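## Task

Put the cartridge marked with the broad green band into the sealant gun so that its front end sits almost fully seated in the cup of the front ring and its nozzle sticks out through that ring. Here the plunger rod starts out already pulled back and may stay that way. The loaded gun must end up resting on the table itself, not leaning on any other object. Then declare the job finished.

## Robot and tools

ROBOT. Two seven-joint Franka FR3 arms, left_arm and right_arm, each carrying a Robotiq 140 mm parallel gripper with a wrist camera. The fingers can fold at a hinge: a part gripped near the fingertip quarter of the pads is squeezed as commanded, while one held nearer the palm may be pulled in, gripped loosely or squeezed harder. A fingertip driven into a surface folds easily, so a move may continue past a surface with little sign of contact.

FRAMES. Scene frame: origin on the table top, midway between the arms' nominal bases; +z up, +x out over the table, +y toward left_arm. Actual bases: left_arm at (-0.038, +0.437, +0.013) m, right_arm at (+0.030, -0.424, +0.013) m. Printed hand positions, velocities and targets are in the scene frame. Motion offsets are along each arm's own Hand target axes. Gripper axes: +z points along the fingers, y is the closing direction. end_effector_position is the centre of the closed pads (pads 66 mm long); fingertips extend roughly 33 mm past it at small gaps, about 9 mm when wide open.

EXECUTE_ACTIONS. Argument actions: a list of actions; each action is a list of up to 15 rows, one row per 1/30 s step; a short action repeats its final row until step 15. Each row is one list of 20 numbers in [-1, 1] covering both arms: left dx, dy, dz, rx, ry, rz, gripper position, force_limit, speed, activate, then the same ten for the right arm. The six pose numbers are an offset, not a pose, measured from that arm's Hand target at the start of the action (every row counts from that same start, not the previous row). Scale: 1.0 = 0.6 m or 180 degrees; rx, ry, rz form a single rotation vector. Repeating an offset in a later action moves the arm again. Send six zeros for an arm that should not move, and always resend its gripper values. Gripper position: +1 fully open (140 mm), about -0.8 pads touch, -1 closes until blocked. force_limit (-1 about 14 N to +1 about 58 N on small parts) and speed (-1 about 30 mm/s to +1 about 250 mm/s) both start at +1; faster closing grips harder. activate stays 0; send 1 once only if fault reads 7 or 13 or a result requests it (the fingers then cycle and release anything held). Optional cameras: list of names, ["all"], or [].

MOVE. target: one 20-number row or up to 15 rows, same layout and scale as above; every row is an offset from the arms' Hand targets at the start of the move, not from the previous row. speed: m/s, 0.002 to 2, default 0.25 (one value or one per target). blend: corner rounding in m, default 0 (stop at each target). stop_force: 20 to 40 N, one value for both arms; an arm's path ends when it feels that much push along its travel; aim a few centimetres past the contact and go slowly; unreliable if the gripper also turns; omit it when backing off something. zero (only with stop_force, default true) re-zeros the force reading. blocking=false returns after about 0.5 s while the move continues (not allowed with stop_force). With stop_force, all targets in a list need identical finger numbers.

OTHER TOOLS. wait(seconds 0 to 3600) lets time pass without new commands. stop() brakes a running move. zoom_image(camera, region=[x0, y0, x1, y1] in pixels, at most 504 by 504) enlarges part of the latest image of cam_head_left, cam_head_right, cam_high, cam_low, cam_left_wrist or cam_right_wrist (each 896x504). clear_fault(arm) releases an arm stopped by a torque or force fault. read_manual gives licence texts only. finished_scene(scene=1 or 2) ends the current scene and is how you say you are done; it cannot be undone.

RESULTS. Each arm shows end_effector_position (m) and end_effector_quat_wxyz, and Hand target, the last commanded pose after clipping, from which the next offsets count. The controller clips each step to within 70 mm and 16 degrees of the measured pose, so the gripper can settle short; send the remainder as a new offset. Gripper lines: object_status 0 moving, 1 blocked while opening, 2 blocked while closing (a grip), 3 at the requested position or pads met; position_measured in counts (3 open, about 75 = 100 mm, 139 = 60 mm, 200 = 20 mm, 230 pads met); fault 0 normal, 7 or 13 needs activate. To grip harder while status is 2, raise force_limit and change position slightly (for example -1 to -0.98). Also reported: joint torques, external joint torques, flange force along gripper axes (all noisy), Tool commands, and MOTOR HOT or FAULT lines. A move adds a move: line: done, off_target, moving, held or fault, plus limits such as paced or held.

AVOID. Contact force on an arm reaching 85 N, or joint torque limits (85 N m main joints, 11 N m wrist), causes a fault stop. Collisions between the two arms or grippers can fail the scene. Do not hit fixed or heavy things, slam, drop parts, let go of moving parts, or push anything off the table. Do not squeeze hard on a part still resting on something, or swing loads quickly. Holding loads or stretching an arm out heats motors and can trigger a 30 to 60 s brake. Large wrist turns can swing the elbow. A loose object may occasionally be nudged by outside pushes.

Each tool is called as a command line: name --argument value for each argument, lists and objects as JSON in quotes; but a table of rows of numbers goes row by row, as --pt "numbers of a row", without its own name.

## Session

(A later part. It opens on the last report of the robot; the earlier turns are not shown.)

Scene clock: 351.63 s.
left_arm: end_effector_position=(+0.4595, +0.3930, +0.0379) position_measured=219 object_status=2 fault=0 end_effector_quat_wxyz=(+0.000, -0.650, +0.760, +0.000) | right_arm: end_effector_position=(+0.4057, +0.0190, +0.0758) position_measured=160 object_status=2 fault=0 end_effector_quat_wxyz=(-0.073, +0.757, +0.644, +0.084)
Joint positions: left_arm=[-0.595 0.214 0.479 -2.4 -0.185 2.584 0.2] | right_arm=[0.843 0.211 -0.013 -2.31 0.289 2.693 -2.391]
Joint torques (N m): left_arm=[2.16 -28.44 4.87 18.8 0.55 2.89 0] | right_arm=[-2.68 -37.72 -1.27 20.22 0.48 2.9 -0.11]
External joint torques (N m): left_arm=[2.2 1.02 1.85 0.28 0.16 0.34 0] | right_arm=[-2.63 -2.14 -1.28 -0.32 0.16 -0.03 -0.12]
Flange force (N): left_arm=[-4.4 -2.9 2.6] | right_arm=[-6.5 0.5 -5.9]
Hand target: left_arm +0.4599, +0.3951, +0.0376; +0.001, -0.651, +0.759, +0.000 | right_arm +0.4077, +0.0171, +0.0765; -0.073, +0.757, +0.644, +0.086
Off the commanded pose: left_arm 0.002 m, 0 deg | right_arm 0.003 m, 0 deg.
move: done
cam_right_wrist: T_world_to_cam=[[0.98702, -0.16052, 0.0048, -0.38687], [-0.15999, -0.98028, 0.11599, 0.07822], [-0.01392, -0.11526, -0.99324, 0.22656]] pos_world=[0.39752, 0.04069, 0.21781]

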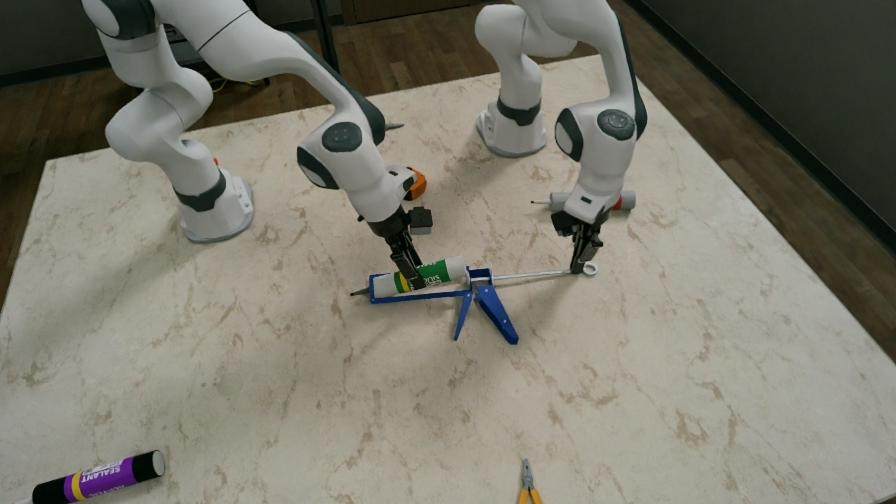

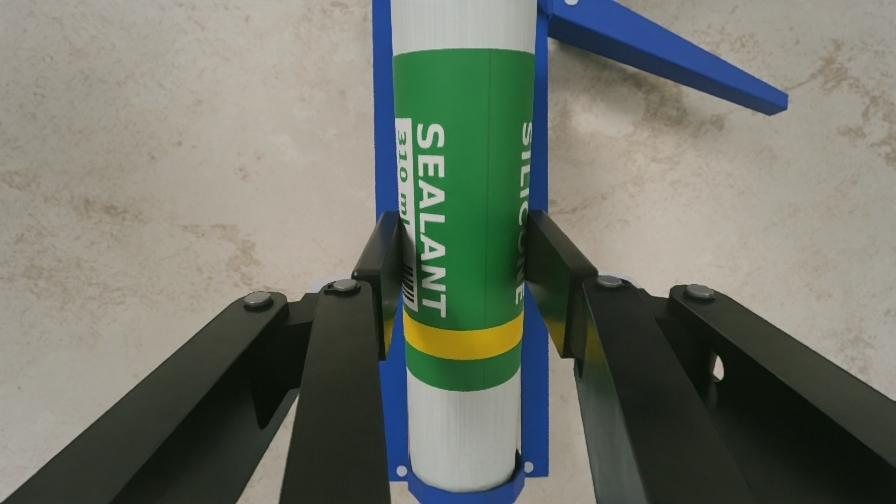

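move --pt "0 0 0 0 0 0 -1 -0.5 -1 0 0.006 0.0012 -0.006 0 0 0 -1 0 -1 0" --pt "0 0 0 0 0 0 -1 -0.5 -1 0 -0.006 0.0012 -0.006 0 0 0 -1 0 -1 0" --speed 0.03 --stop_force 25 --cameras '["cam_high","cam_right_wrist"]'

zoom_image --camera "cam_right_wrist" --region '[390, 430, 540, 504]'

zoom_image --camera "cam_high" --region '[350, 260, 410, 310]'

zoom_image --camera "cam_high" --region '[420, 240, 500, 300]'

Scene clock: 363.47 s.
left_arm: end_effector_position=(+0.4592, +0.3910, +0.0379) position_measured=219 object_status=2 fault=0 end_effector_quat_wxyz=(+0.000, -0.648, +0.761, +0.000) | right_arm: end_effector_position=(+0.4058, +0.0167, +0.0793) position_measured=160 object_status=2 fault=0 end_effector_quat_wxyz=(-0.073, +0.756, +0.645, +0.086)
Joint positions: left_arm=[-0.595 0.214 0.476 -2.4 -0.185 2.584 0.2] | right_arm=[0.84 0.198 -0.014 -2.319 0.291 2.692 -2.397]
Joint torques (N m): left_arm=[3.41 -28.38 6.12 18.3 0.72 2.88 -0.09] | right_arm=[-3.34 -37.48 -2.12 19.63 0.31 2.42 -0.12]
External joint torques (N m): left_arm=[3.51 1.16 3.16 -0.28 0.32 0.33 -0.09] | right_arm=[-3.39 -2.27 -2.21 -1 -0.01 -0.52 -0.13]
Flange force (N): left_arm=[-6.6 -1.0 1.9] | right_arm=[-8.5 0.6 -8.1]
Hand target: left_arm +0.4599, +0.3951, +0.0376; +0.001, -0.651, +0.759, +0.000 | right_arm +0.4078, +0.0127, +0.0792; -0.073, +0.757, +0.644, +0.086
Off the commanded pose: left_arm 0.004 m, 0 deg | right_arm 0.004 m, 0 deg.
move: off_target (right_arm)
cam_right_wrist: T_world_to_cam=[[0.98727, -0.15889, 0.0071, -0.38772], [-0.15867, -0.98089, 0.11257, 0.07526], [-0.01092, -0.11226, -0.99362, 0.22857]] pos_world=[0.39722, 0.03788, 0.22139]

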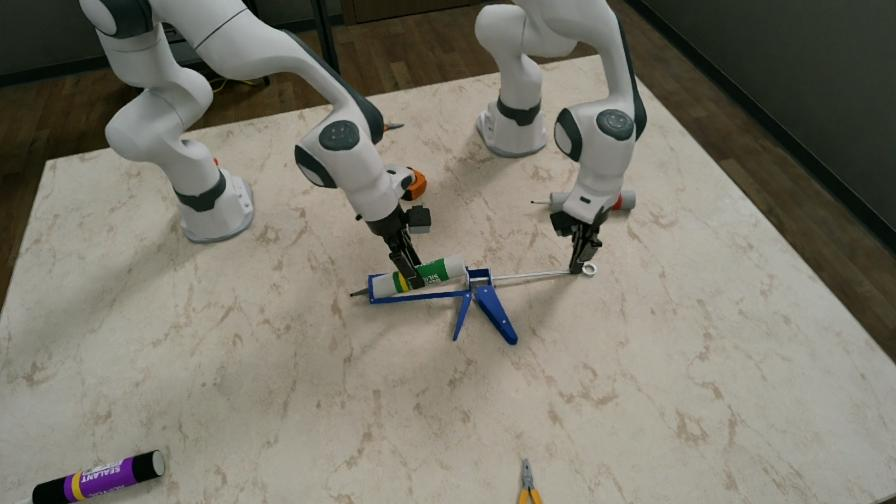

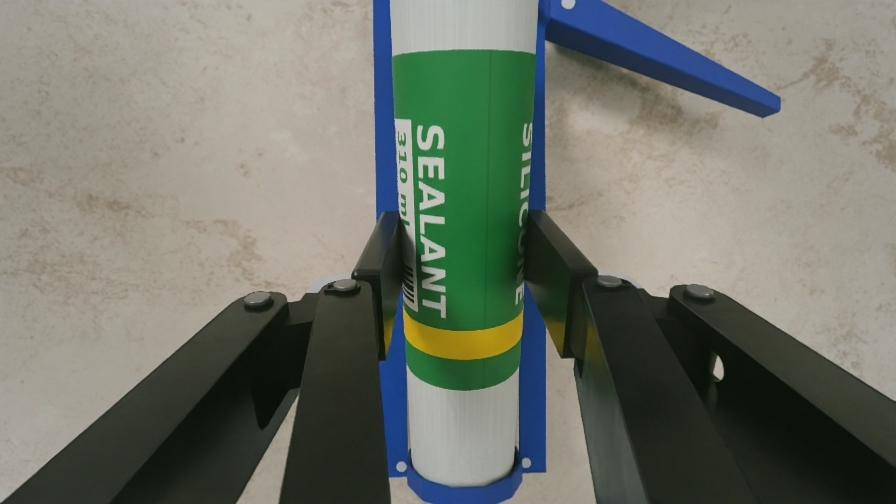

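Scaled by 3.360 from the camera's image (finer frame: 1280x720).

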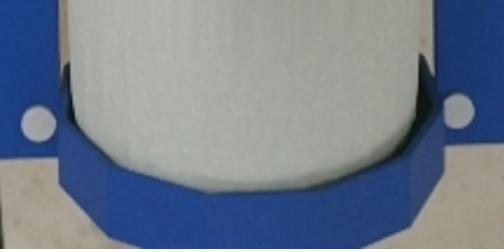

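Scaled by 8.400 from the camera's image (finer frame: 1280x720).

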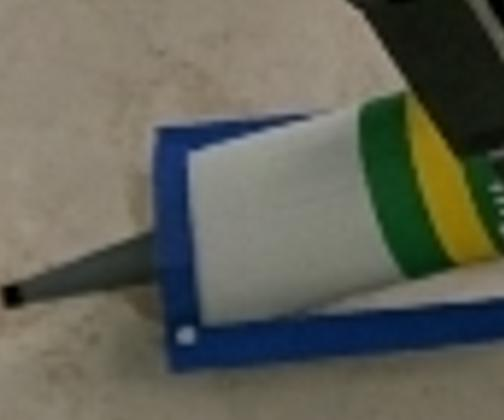

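Scaled by 6.300 from the camera's image (finer frame: 1280x720).

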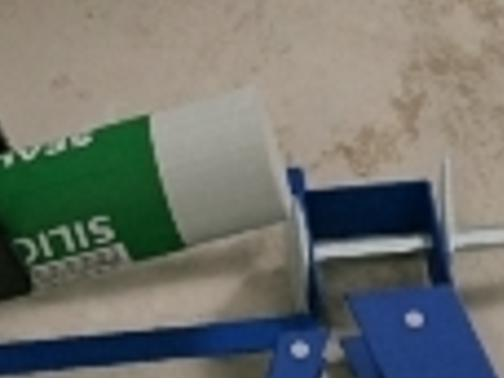

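move --target '[0,0,0,0,0,0,-1,-0.5,-1,0,-0.01,0,0,0,0,0,-1,0,-1,0]' --speed 0.02 --stop_force 25 --cameras '["cam_high","cam_right_wrist","cam_low"]'

zoom_image --camera "cam_right_wrist" --region '[390, 430, 540, 504]'

zoom_image --camera "cam_high" --region '[340, 250, 420, 310]'

zoom_image --camera "cam_low" --region '[450, 250, 510, 300]'

Scene clock: 375.20 s.
left_arm: end_effector_position=(+0.4590, +0.3886, +0.0378) position_measured=219 object_status=2 fault=0 end_effector_quat_wxyz=(+0.000, -0.647, +0.762, -0.001) | right_arm: end_effector_position=(+0.4052, +0.0139, +0.0800) position_measured=160 object_status=2 fault=0 end_effector_quat_wxyz=(-0.074, +0.755, +0.645, +0.089)
Joint positions: left_arm=[-0.595 0.213 0.472 -2.4 -0.186 2.584 0.2] | right_arm=[0.836 0.188 -0.011 -2.333 0.298 2.702 -2.408]
Joint torques (N m): left_arm=[4.76 -28.24 7.72 18.42 1.08 2.91 -0.07] | right_arm=[-4.45 -36.35 -3.24 18.12 0.14 1.95 -0.12]
External joint torques (N m): left_arm=[4.85 1.29 4.79 -0.07 0.68 0.38 -0.07] | right_arm=[-4.35 -1.56 -3.2 -2.36 -0.18 -0.97 -0.13]
Flange force (N): left_arm=[-9.4 -1.2 0.6] | right_arm=[-11.3 0.7 -8.7]
Hand target: left_arm +0.4599, +0.3951, +0.0376; +0.001, -0.651, +0.759, +0.000 | right_arm +0.4068, +0.0070, +0.0779; -0.073, +0.757, +0.644, +0.086
Off the commanded pose: left_arm 0.007 m, 1 deg | right_arm 0.007 m, 0 deg.
move: off_target (right_arm)
cam_right_wrist: T_world_to_cam=[[0.9875, -0.15726, 0.01046, -0.38789], [-0.15747, -0.98167, 0.10737, 0.07224], [-0.00662, -0.10767, -0.99416, 0.22719]] pos_world=[0.39593, 0.03438, 0.22217]
Images, in order (width x height): cam_high 896x504, cam_low 896x504, cam_right_wrist 896x504.

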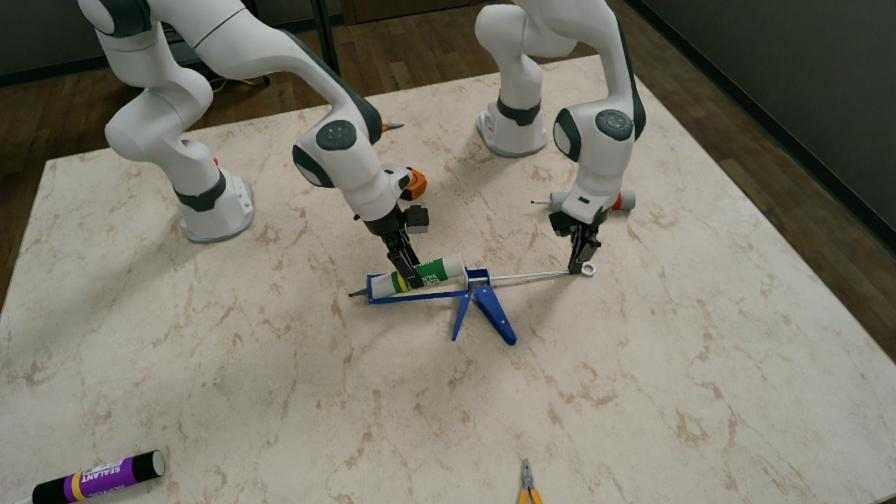

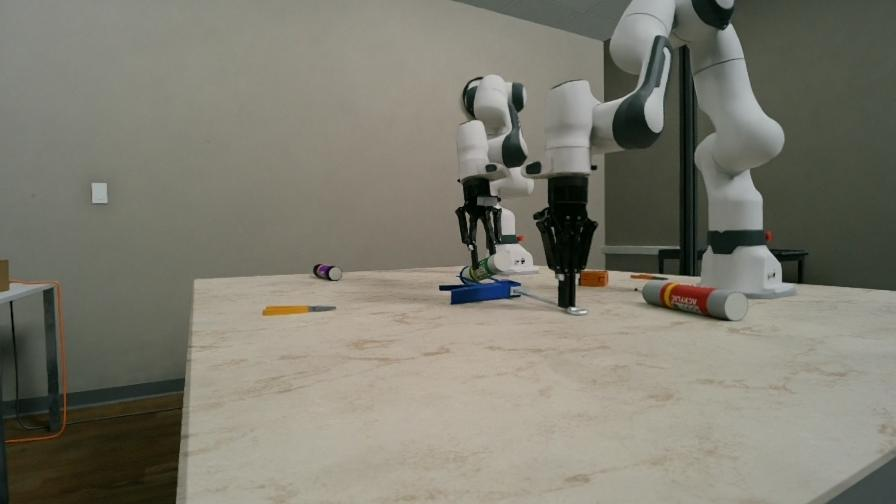

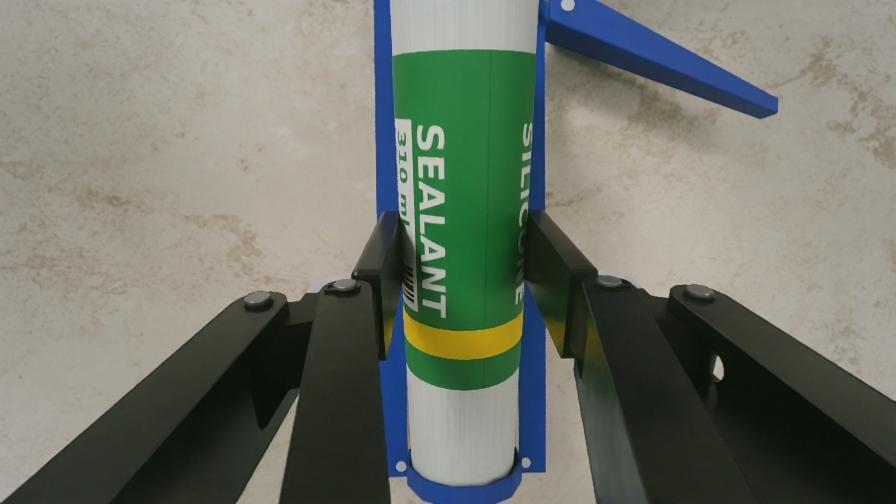

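Scaled by 3.360 from the camera's image (finer frame: 1280x720).

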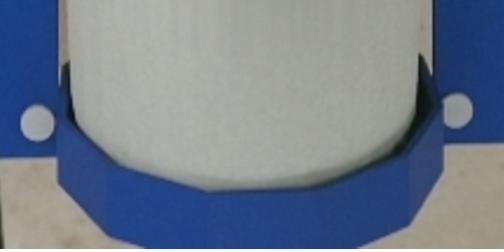

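Scaled by 6.300 from the camera's image (finer frame: 1280x720).

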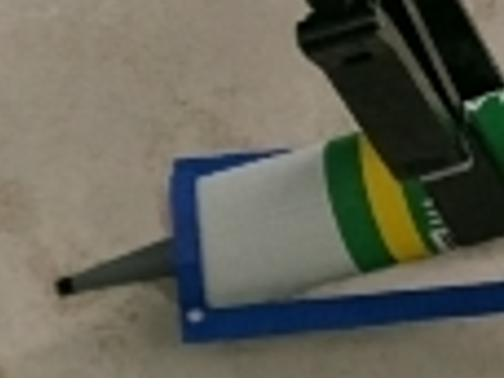

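Scaled by 8.400 from the camera's image (finer frame: 1280x720).

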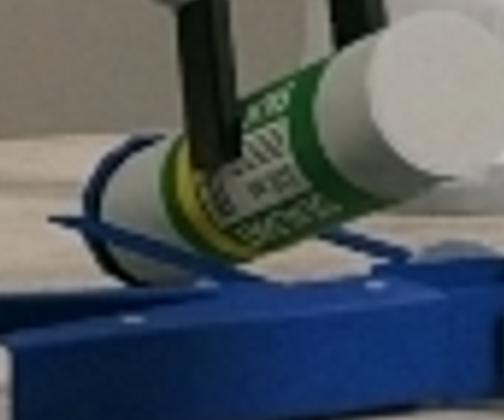

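move --pt "0 0 0 0 0 0 -1 -0.5 -1 0 0.012 0 0 0 0 0 -1 0 -1 0" --pt "0 0 0 0 0 0 -1 -0.5 -1 0 0.012 0 0.008 0 -0.0083 0 -1 0 -1 0" --pt "0 0 0 0 0 0 -1 -0.5 -1 0 -0.003 0 0.008 0 -0.0083 0 -1 0 -1 0" --speed 0.03 --cameras '["cam_high","cam_right_wrist","cam_low"]'

zoom_image --camera "cam_right_wrist" --region '[390, 430, 540, 504]'

zoom_image --camera "cam_high" --region '[340, 250, 420, 310]'

zoom_image --camera "cam_high" --region '[420, 240, 500, 300]'

Scene clock: 387.63 s.
left_arm: end_effector_position=(+0.4591, +0.3883, +0.0380) position_measured=219 object_status=2 fault=0 end_effector_quat_wxyz=(+0.000, -0.647, +0.762, -0.001) | right_arm: end_effector_position=(+0.4061, +0.0141, +0.0760) position_measured=160 object_status=2 fault=0 end_effector_quat_wxyz=(-0.065, +0.755, +0.648, +0.081)
Joint positions: left_arm=[-0.595 0.213 0.471 -2.4 -0.186 2.584 0.2] | right_arm=[0.855 0.205 -0.029 -2.314 0.261 2.685 -2.376]
Joint velocities: left_arm=[within noise] | right_arm=[0.001 -0.001 -0.001 -0.002 0.001 0.003 -0.001]
Joint torques (N m): left_arm=[4.84 -28.07 7.86 18.22 1.15 2.92 -0.1] | right_arm=[-4.27 -36.47 -3.38 18.03 0.18 1.63 -0.01]
External joint torques (N m): left_arm=[4.78 1.51 4.8 -0.27 0.76 0.39 -0.1] | right_arm=[-4.3 -1.02 -3.37 -2.6 -0.17 -1.31 -0.02]
Flange force (N): left_arm=[-9.2 -0.8 0.9] | right_arm=[-10.8 1.0 -7.8]
Hand target: left_arm +0.4599, +0.3951, +0.0376; +0.001, -0.651, +0.759, +0.000 | right_arm +0.4067, +0.0063, +0.0728; -0.064, +0.758, +0.645, +0.076
Off the commanded pose: left_arm 0.007 m, 1 deg | right_arm 0.008 m, 1 deg.
move: off_target (right_arm)
cam_right_wrist: T_world_to_cam=[[0.98796, -0.15417, 0.01318, -0.38917], [-0.15457, -0.97932, 0.13052, 0.0701], [-0.00722, -0.13099, -0.99136, 0.22368]] pos_world=[0.39693, 0.03795, 0.21772]
Images, in order (width x height): cam_high 896x504, cam_low 896x504, cam_right_wrist 896x504.

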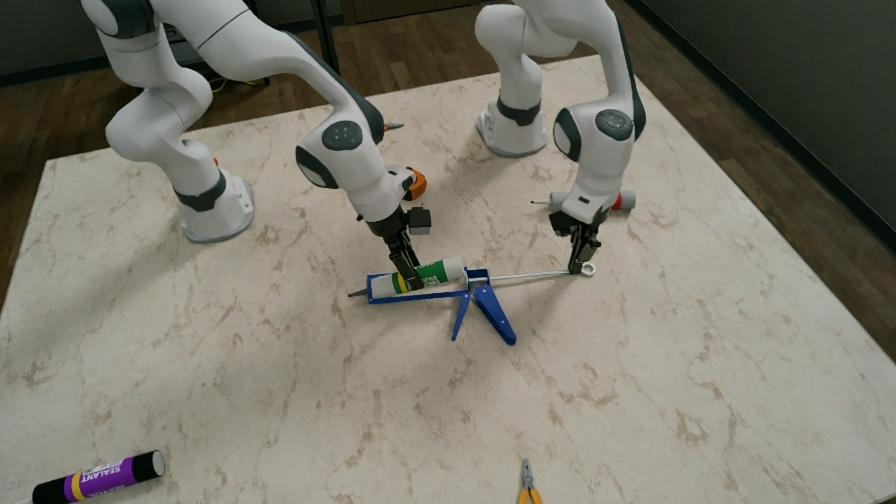

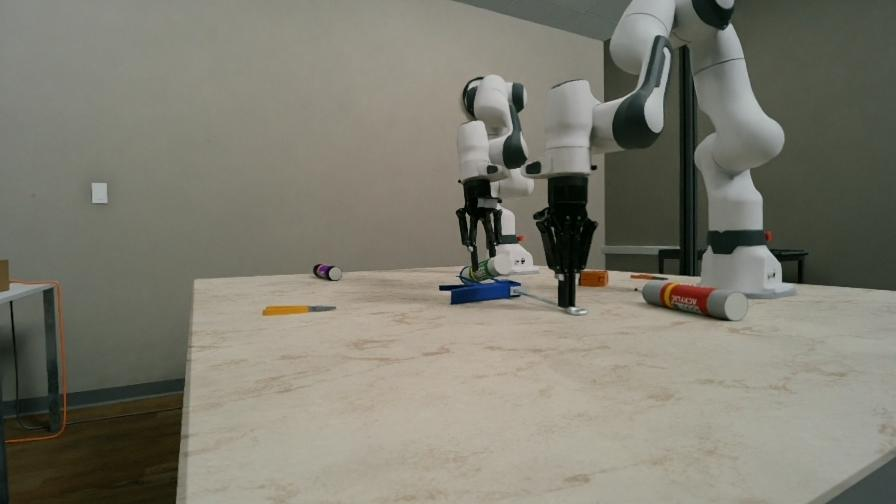

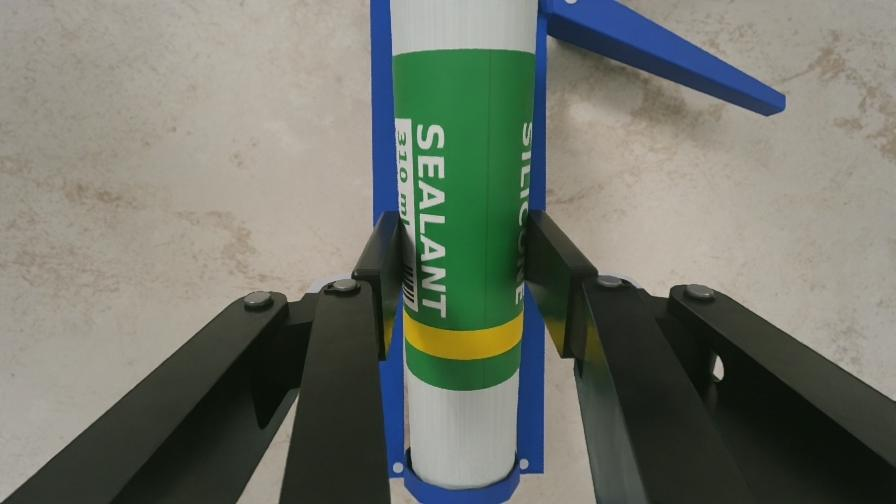

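Scaled by 3.360 from the camera's image (finer frame: 1280x720).

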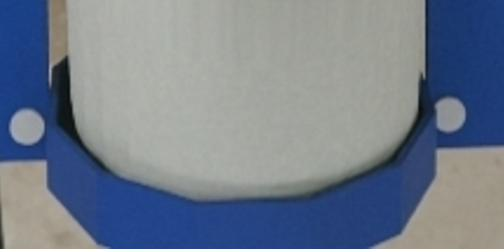

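Scaled by 6.300 from the camera's image (finer frame: 1280x720).

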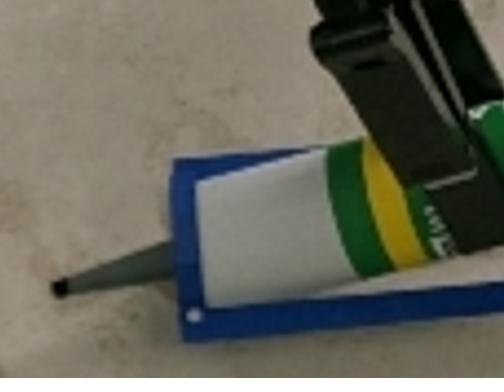

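Scaled by 6.300 from the camera's image (finer frame: 1280x720).

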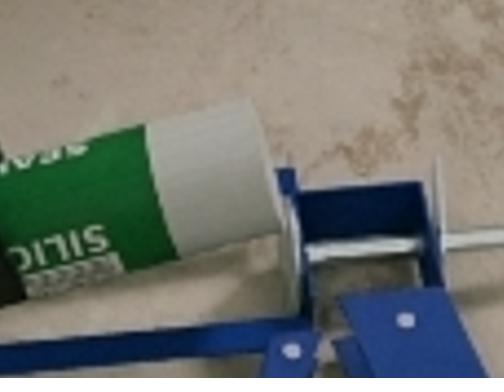

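move --pt "0 0 0 0 0 0 -1 -0.5 -1 0 0.006 0 0.003 0 -0.0083 0 -1 0 -1 0" --pt "0 0 0 0 0 0 -1 -0.5 -1 0 0.006 0 0.006 0 -0.0083 0 -1 0 -1 0" --pt "0 0 0 0 0 0 -1 -0.5 -1 0 -0.003 0 0.006 0 -0.0083 0 -1 0 -1 0" --speed 0.03 --cameras '["cam_high","cam_right_wrist"]'

zoom_image --camera "cam_right_wrist" --region '[390, 430, 540, 504]'

zoom_image --camera "cam_high" --region '[340, 250, 420, 310]'

zoom_image --camera "cam_high" --region '[420, 240, 500, 300]'

Scene clock: 393.73 s.
left_arm: end_effector_position=(+0.4591, +0.3877, +0.0382) position_measured=219 object_status=2 fault=0 end_effector_quat_wxyz=(+0.000, -0.647, +0.763, -0.001) | right_arm: end_effector_position=(+0.4067, +0.0139, +0.0729) position_measured=160 object_status=2 fault=0 end_effector_quat_wxyz=(-0.057, +0.755, +0.649, +0.073)
Joint positions: left_arm=[-0.595 0.212 0.47 -2.4 -0.186 2.584 0.2] | right_arm=[0.872 0.219 -0.045 -2.295 0.228 2.664 -2.345]
Joint velocities: left_arm=[within noise] | right_arm=[-0.001 -0.001 -0.001 -0.001 0.001 0.003 0]
Joint torques (N m): left_arm=[5.07 -27.9 8.19 18.2 1.24 2.94 -0.1] | right_arm=[-4.6 -36.59 -3.82 16.92 0.15 1.31 0.16]
External joint torques (N m): left_arm=[5.05 1.71 5.18 -0.33 0.85 0.39 -0.1] | right_arm=[-4.63 -0.74 -3.71 -3.61 -0.24 -1.6 0.15]
Flange force (N): left_arm=[-9.8 -0.9 1.0] | right_arm=[-13.1 -0.3 -8.0]
Hand target: left_arm +0.4599, +0.3951, +0.0376; +0.001, -0.651, +0.759, +0.000 | right_arm +0.4065, +0.0053, +0.0689; -0.056, +0.759, +0.646, +0.066
Off the commanded pose: left_arm 0.007 m, 1 deg | right_arm 0.009 m, 1 deg.
move: off_target (right_arm)
cam_right_wrist: T_world_to_cam=[[0.98824, -0.15217, 0.01513, -0.38996], [-0.15267, -0.97625, 0.15368, 0.06779], [-0.00862, -0.15419, -0.988, 0.22115]] pos_world=[0.39763, 0.04094, 0.21397]

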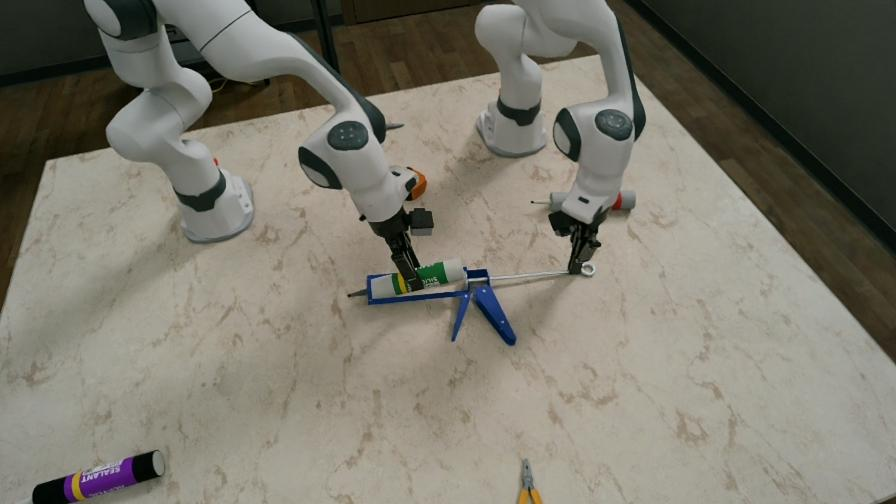

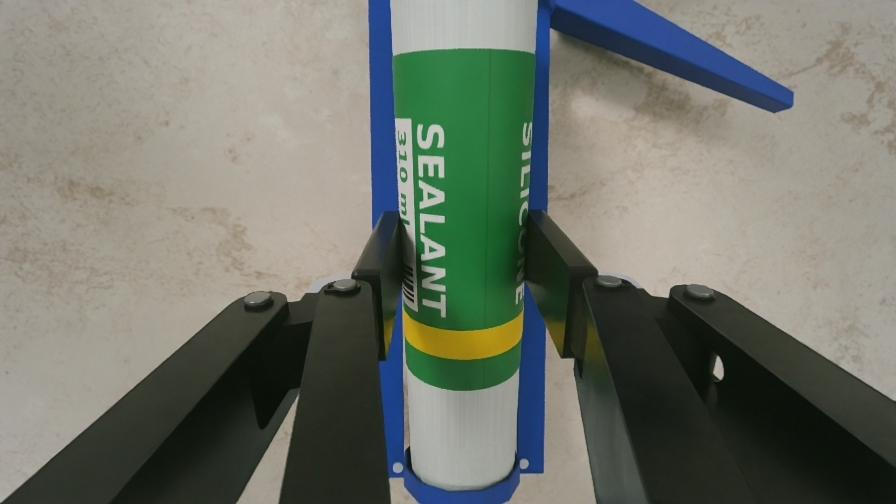

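Scaled by 3.360 from the camera's image (finer frame: 1280x720).

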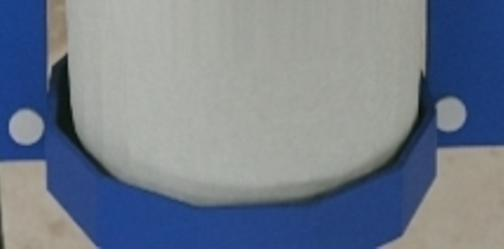

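Scaled by 6.300 from the camera's image (finer frame: 1280x720).

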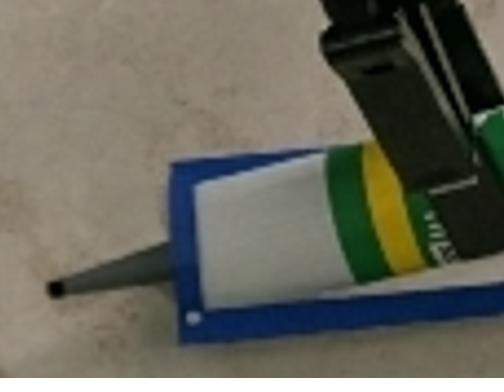

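Scaled by 6.300 from the camera's image (finer frame: 1280x720).

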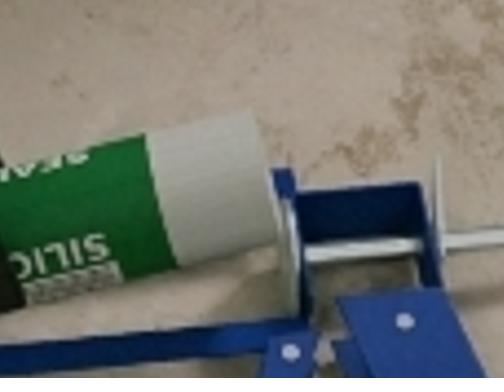

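move --pt "0 0 0 0 0 0 -1 -0.5 -1 0 0.01 0 0.0 0 0 0 -1 0 -1 0" --pt "0 0 0 0 0 0 -1 -0.5 -1 0 0.01 0 0.0103 0 -0.0167 0 -1 0 -1 0" --speed 0.03 --cameras '["cam_high","cam_right_wrist"]'

zoom_image --camera "cam_right_wrist" --region '[390, 430, 540, 504]'

zoom_image --camera "cam_high" --region '[340, 250, 420, 310]'

zoom_image --camera "cam_high" --region '[420, 240, 500, 300]'

Scene clock: 403.77 s.
left_arm: end_effector_position=(+0.4593, +0.3893, +0.0382) position_measured=219 object_status=2 fault=0 end_effector_quat_wxyz=(+0.000, -0.648, +0.762, -0.001) | right_arm: end_effector_position=(+0.4078, +0.0165, +0.0658) position_measured=160 object_status=2 fault=0 end_effector_quat_wxyz=(-0.041, +0.757, +0.650, +0.051)
Joint positions: left_arm=[-0.594 0.212 0.472 -2.4 -0.186 2.584 0.2] | right_arm=[0.911 0.26 -0.077 -2.237 0.169 2.604 -2.283]
Joint velocities: left_arm=[within noise] | right_arm=[-0.001 0.001 0.001 0.001 -0.002 0 0.006]
Joint torques (N m): left_arm=[3.29 -28.15 6.39 18.2 1.17 2.8 -0.1] | right_arm=[-1.91 -38.09 -2.41 20.91 0.1 1.83 0.55]
External joint torques (N m): left_arm=[3.24 1.46 3.34 -0.37 0.78 0.25 -0.1] | right_arm=[-2.02 -0.73 -2.1 0.14 -0.38 -1.03 0.55]
Flange force (N): left_arm=[-6.2 -0.5 0.9] | right_arm=[-0.4 2.3 -4.8]
Hand target: left_arm +0.4599, +0.3951, +0.0376; +0.001, -0.651, +0.759, +0.000 | right_arm +0.4077, +0.0122, +0.0639; -0.039, +0.760, +0.647, +0.046
Off the commanded pose: left_arm 0.006 m, 1 deg | right_arm 0.005 m, 1 deg.
move: off_target (right_arm)
cam_right_wrist: T_world_to_cam=[[0.98832, -0.15193, 0.01176, -0.3904], [-0.15105, -0.96656, 0.20724, 0.06735], [-0.02012, -0.20659, -0.97822, 0.21948]] pos_world=[0.40043, 0.05113, 0.20533]

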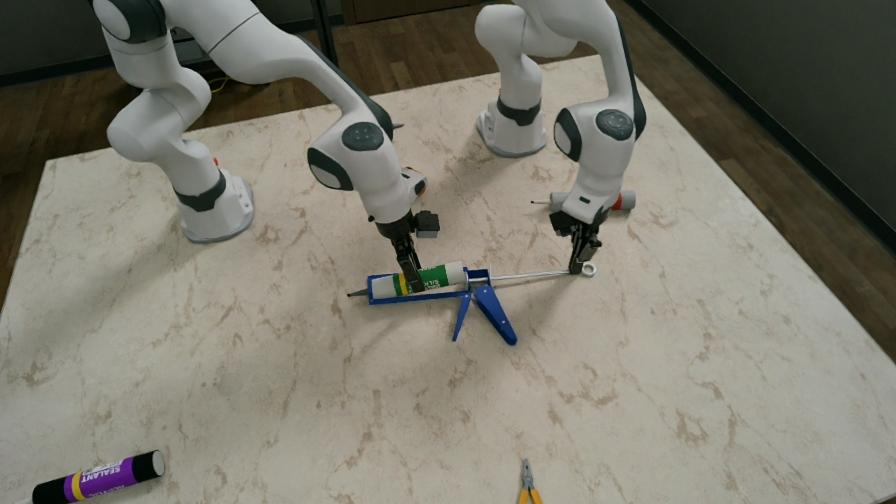

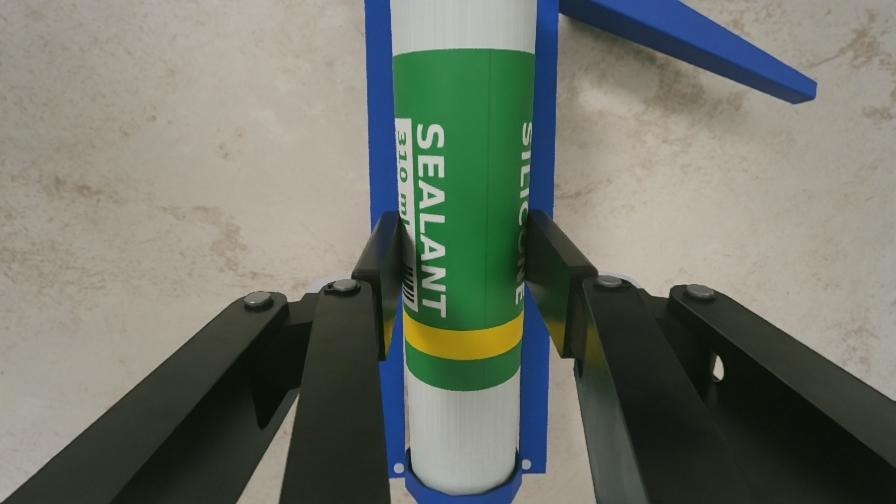

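Scaled by 3.360 from the camera's image (finer frame: 1280x720).

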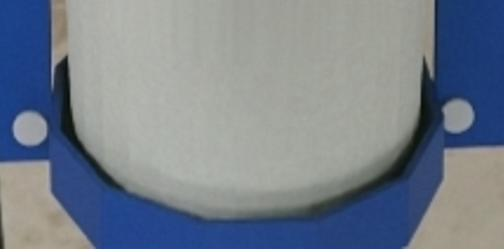

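Scaled by 6.300 from the camera's image (finer frame: 1280x720).

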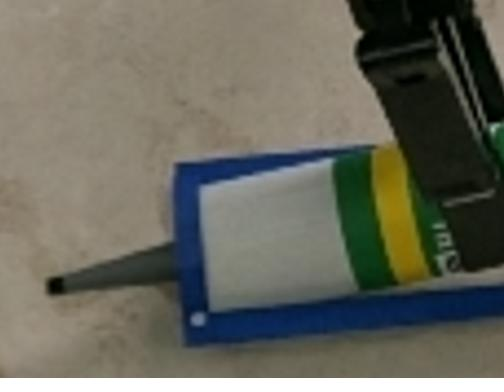

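Scaled by 6.300 from the camera's image (finer frame: 1280x720).

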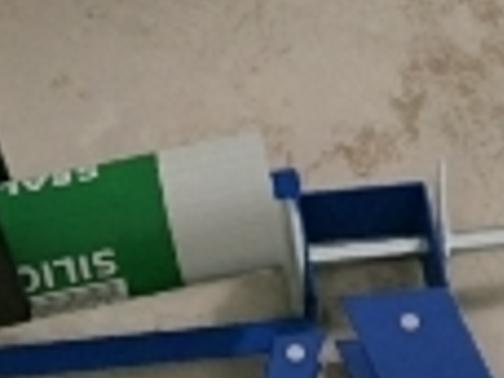

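move --target '[0,0,0,0,0,0,-1,-0.5,-1,0,-0.012,0,0.0,0,0,0,-1,0,-1,0]' --speed 0.03 --cameras '["cam_high","cam_right_wrist"]'

zoom_image --camera "cam_right_wrist" --region '[390, 430, 540, 504]'

zoom_image --camera "cam_high" --region '[340, 250, 420, 310]'

zoom_image --camera "cam_high" --region '[420, 240, 500, 300]'

Scene clock: 407.83 s.
left_arm: end_effector_position=(+0.4591, +0.3874, +0.0381) position_measured=219 object_status=2 fault=0 end_effector_quat_wxyz=(+0.000, -0.647, +0.763, -0.001) | right_arm: end_effector_position=(+0.4064, +0.0145, +0.0669) position_measured=160 object_status=2 fault=0 end_effector_quat_wxyz=(-0.041, +0.757, +0.649, +0.054)
Joint positions: left_arm=[-0.595 0.212 0.47 -2.4 -0.186 2.584 0.2] | right_arm=[0.911 0.25 -0.077 -2.251 0.169 2.613 -2.281]
Joint velocities: left_arm=[within noise] | right_arm=[-0.001 -0.001 -0.001 -0.001 -0.001 0.003 0]
Joint torques (N m): left_arm=[5.35 -27.93 8.34 18.29 1.27 2.93 -0.09] | right_arm=[-4.56 -37.76 -4.12 16.76 -0.04 1 0.04]
External joint torques (N m): left_arm=[5.41 1.7 5.41 -0.32 0.88 0.37 -0.09] | right_arm=[-4.49 -0.8 -3.66 -3.97 -0.52 -1.88 0.04]
Flange force (N): left_arm=[-10.5 -1.0 0.9] | right_arm=[-14.4 -1.0 -7.9]
Hand target: left_arm +0.4599, +0.3951, +0.0376; +0.001, -0.651, +0.759, +0.000 | right_arm +0.4065, +0.0051, +0.0630; -0.039, +0.760, +0.647, +0.046
Off the commanded pose: left_arm 0.008 m, 1 deg | right_arm 0.010 m, 1 deg.
move: off_target (right_arm)
cam_right_wrist: T_world_to_cam=[[0.98793, -0.15425, 0.01455, -0.38941], [-0.15396, -0.96689, 0.20351, 0.06639], [-0.01732, -0.20329, -0.97897, 0.21896]] pos_world=[0.39872, 0.04864, 0.20651]

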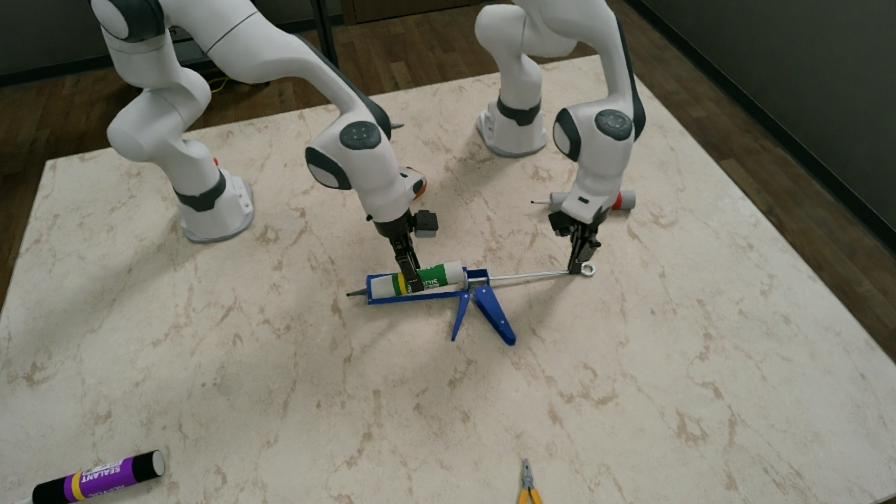

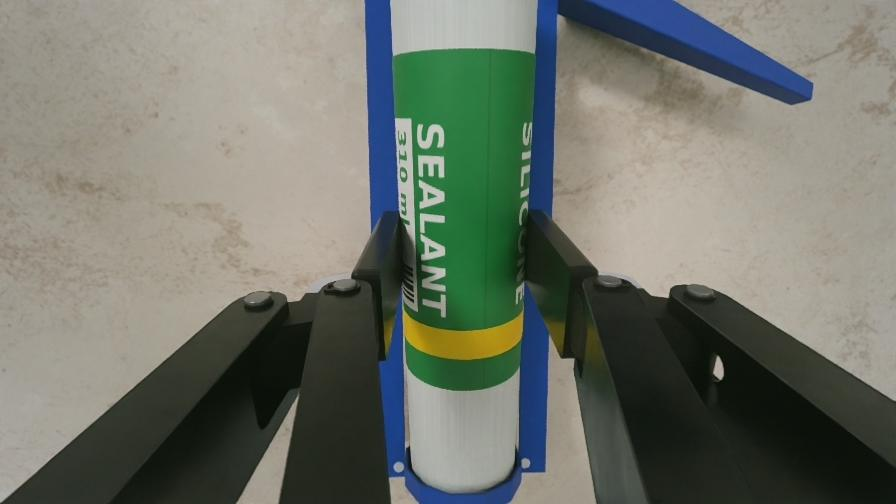

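Scaled by 3.360 from the camera's image (finer frame: 1280x720).

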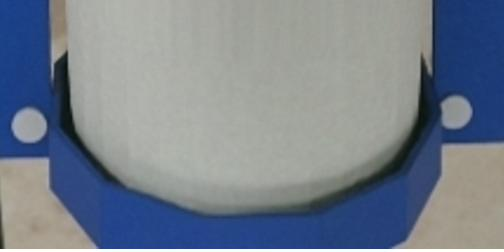

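Scaled by 6.300 from the camera's image (finer frame: 1280x720).

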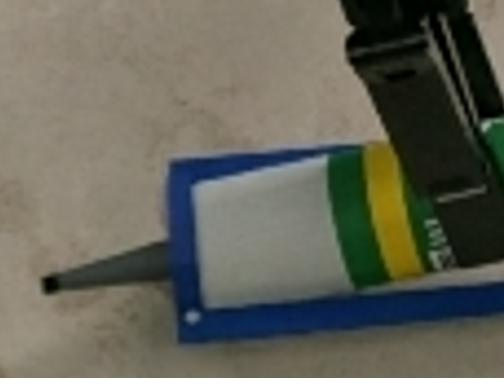

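Scaled by 6.300 from the camera's image (finer frame: 1280x720).

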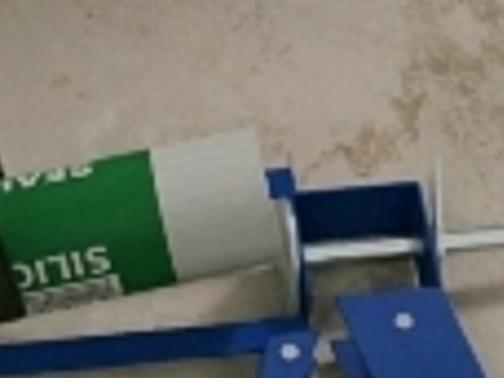

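move --pt "0 0 0 0 0 0 -1 -0.5 -1 0 0.014 0 0.0 0 0 0 -1 0 -1 0" --pt "0 0 0 0 0 0 -1 -0.5 -1 0 0.014 0 -0.005 0 0 0 -1 0 -1 0" --pt "0 0 0 0 0 0 -1 -0.5 -1 0 0.002 0 -0.005 0 0 0 -1 0 -1 0" --speed 0.03 --cameras '["cam_high","cam_right_wrist"]'

zoom_image --camera "cam_right_wrist" --region '[390, 430, 540, 504]'

zoom_image --camera "cam_high" --region '[340, 250, 420, 310]'

zoom_image --camera "cam_high" --region '[420, 240, 500, 300]'

Scene clock: 414.60 s.
left_arm: end_effector_position=(+0.4590, +0.3872, +0.0381) position_measured=219 object_status=2 fault=0 end_effector_quat_wxyz=(-0.001, -0.646, +0.763, -0.001) | right_arm: end_effector_position=(+0.4057, +0.0146, +0.0688) position_measured=160 object_status=2 fault=0 end_effector_quat_wxyz=(-0.041, +0.758, +0.649, +0.052)
Joint positions: left_arm=[-0.594 0.212 0.469 -2.4 -0.186 2.584 0.2] | right_arm=[0.912 0.247 -0.078 -2.249 0.167 2.604 -2.278]
Joint velocities: left_arm=[within noise] | right_arm=[0 -0.001 0 -0.002 0.001 0.004 -0.001]
Joint torques (N m): left_arm=[5.32 -27.92 8.5 18.64 1.3 2.98 -0.12] | right_arm=[-4.31 -38.5 -4.26 17.98 -0.14 1.13 0.08]
External joint torques (N m): left_arm=[5.33 1.74 5.52 0.04 0.9 0.42 -0.12] | right_arm=[-4.41 -1.71 -3.96 -2.75 -0.62 -1.73 0.07]
Flange force (N): left_arm=[-10.4 -2.0 0.8] | right_arm=[-12.5 0.0 -9.5]
Hand target: left_arm +0.4599, +0.3951, +0.0376; +0.001, -0.651, +0.759, +0.000 | right_arm +0.4067, +0.0059, +0.0661; -0.039, +0.760, +0.647, +0.046
Off the commanded pose: left_arm 0.008 m, 1 deg | right_arm 0.009 m, 1 deg.
move: off_target (right_arm)
cam_right_wrist: T_world_to_cam=[[0.98794, -0.15429, 0.01266, -0.38849], [-0.15357, -0.96647, 0.20582, 0.06567], [-0.01952, -0.20528, -0.97851, 0.22169]] pos_world=[0.39822, 0.04904, 0.20832]

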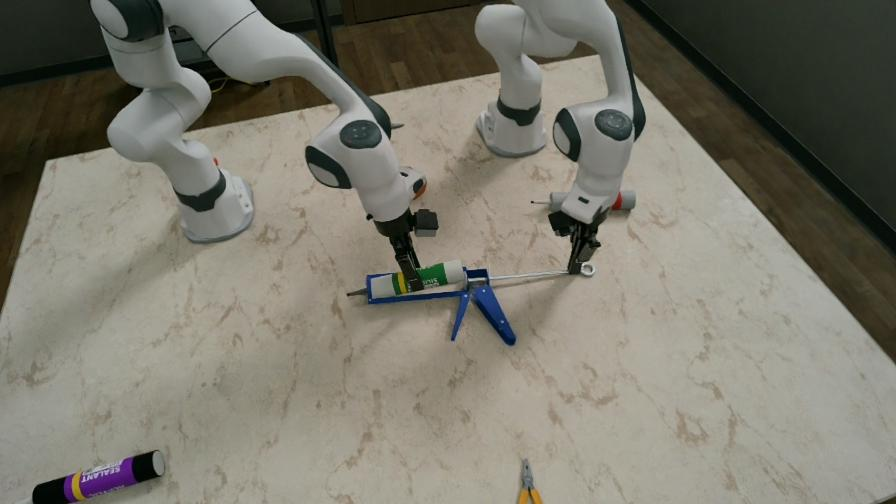

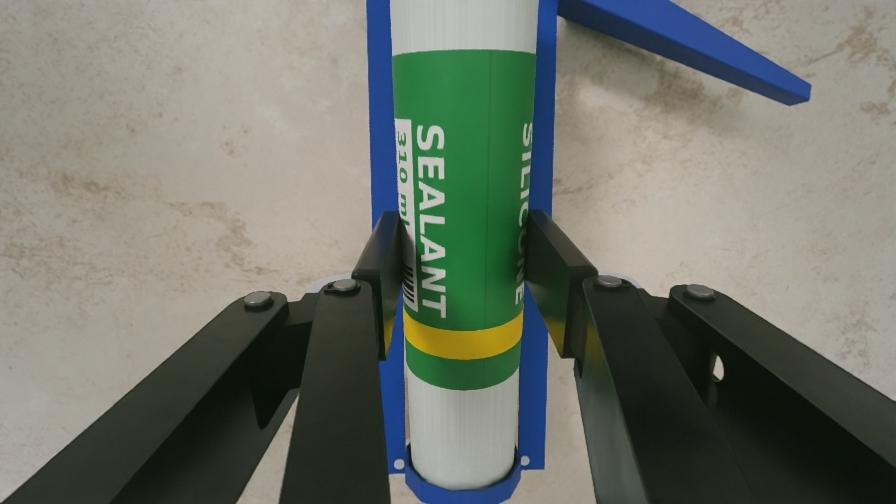

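Scaled by 3.360 from the camera's image (finer frame: 1280x720).

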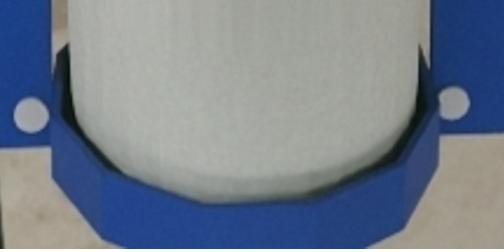

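Scaled by 6.300 from the camera's image (finer frame: 1280x720).

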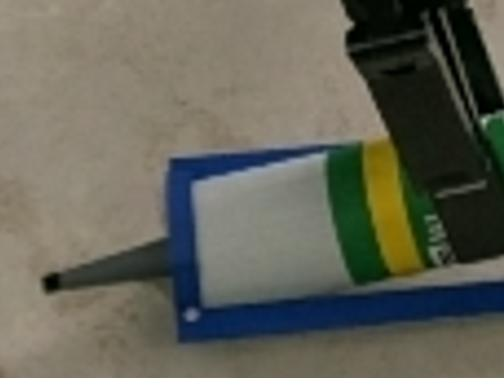

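Scaled by 6.300 from the camera's image (finer frame: 1280x720).

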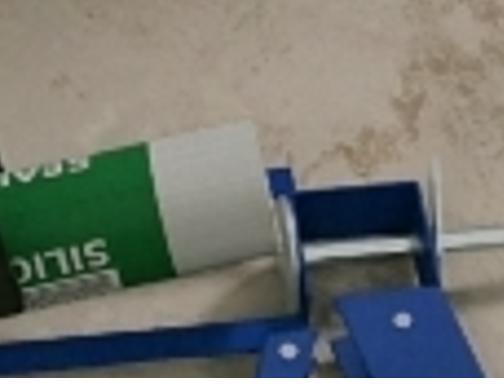

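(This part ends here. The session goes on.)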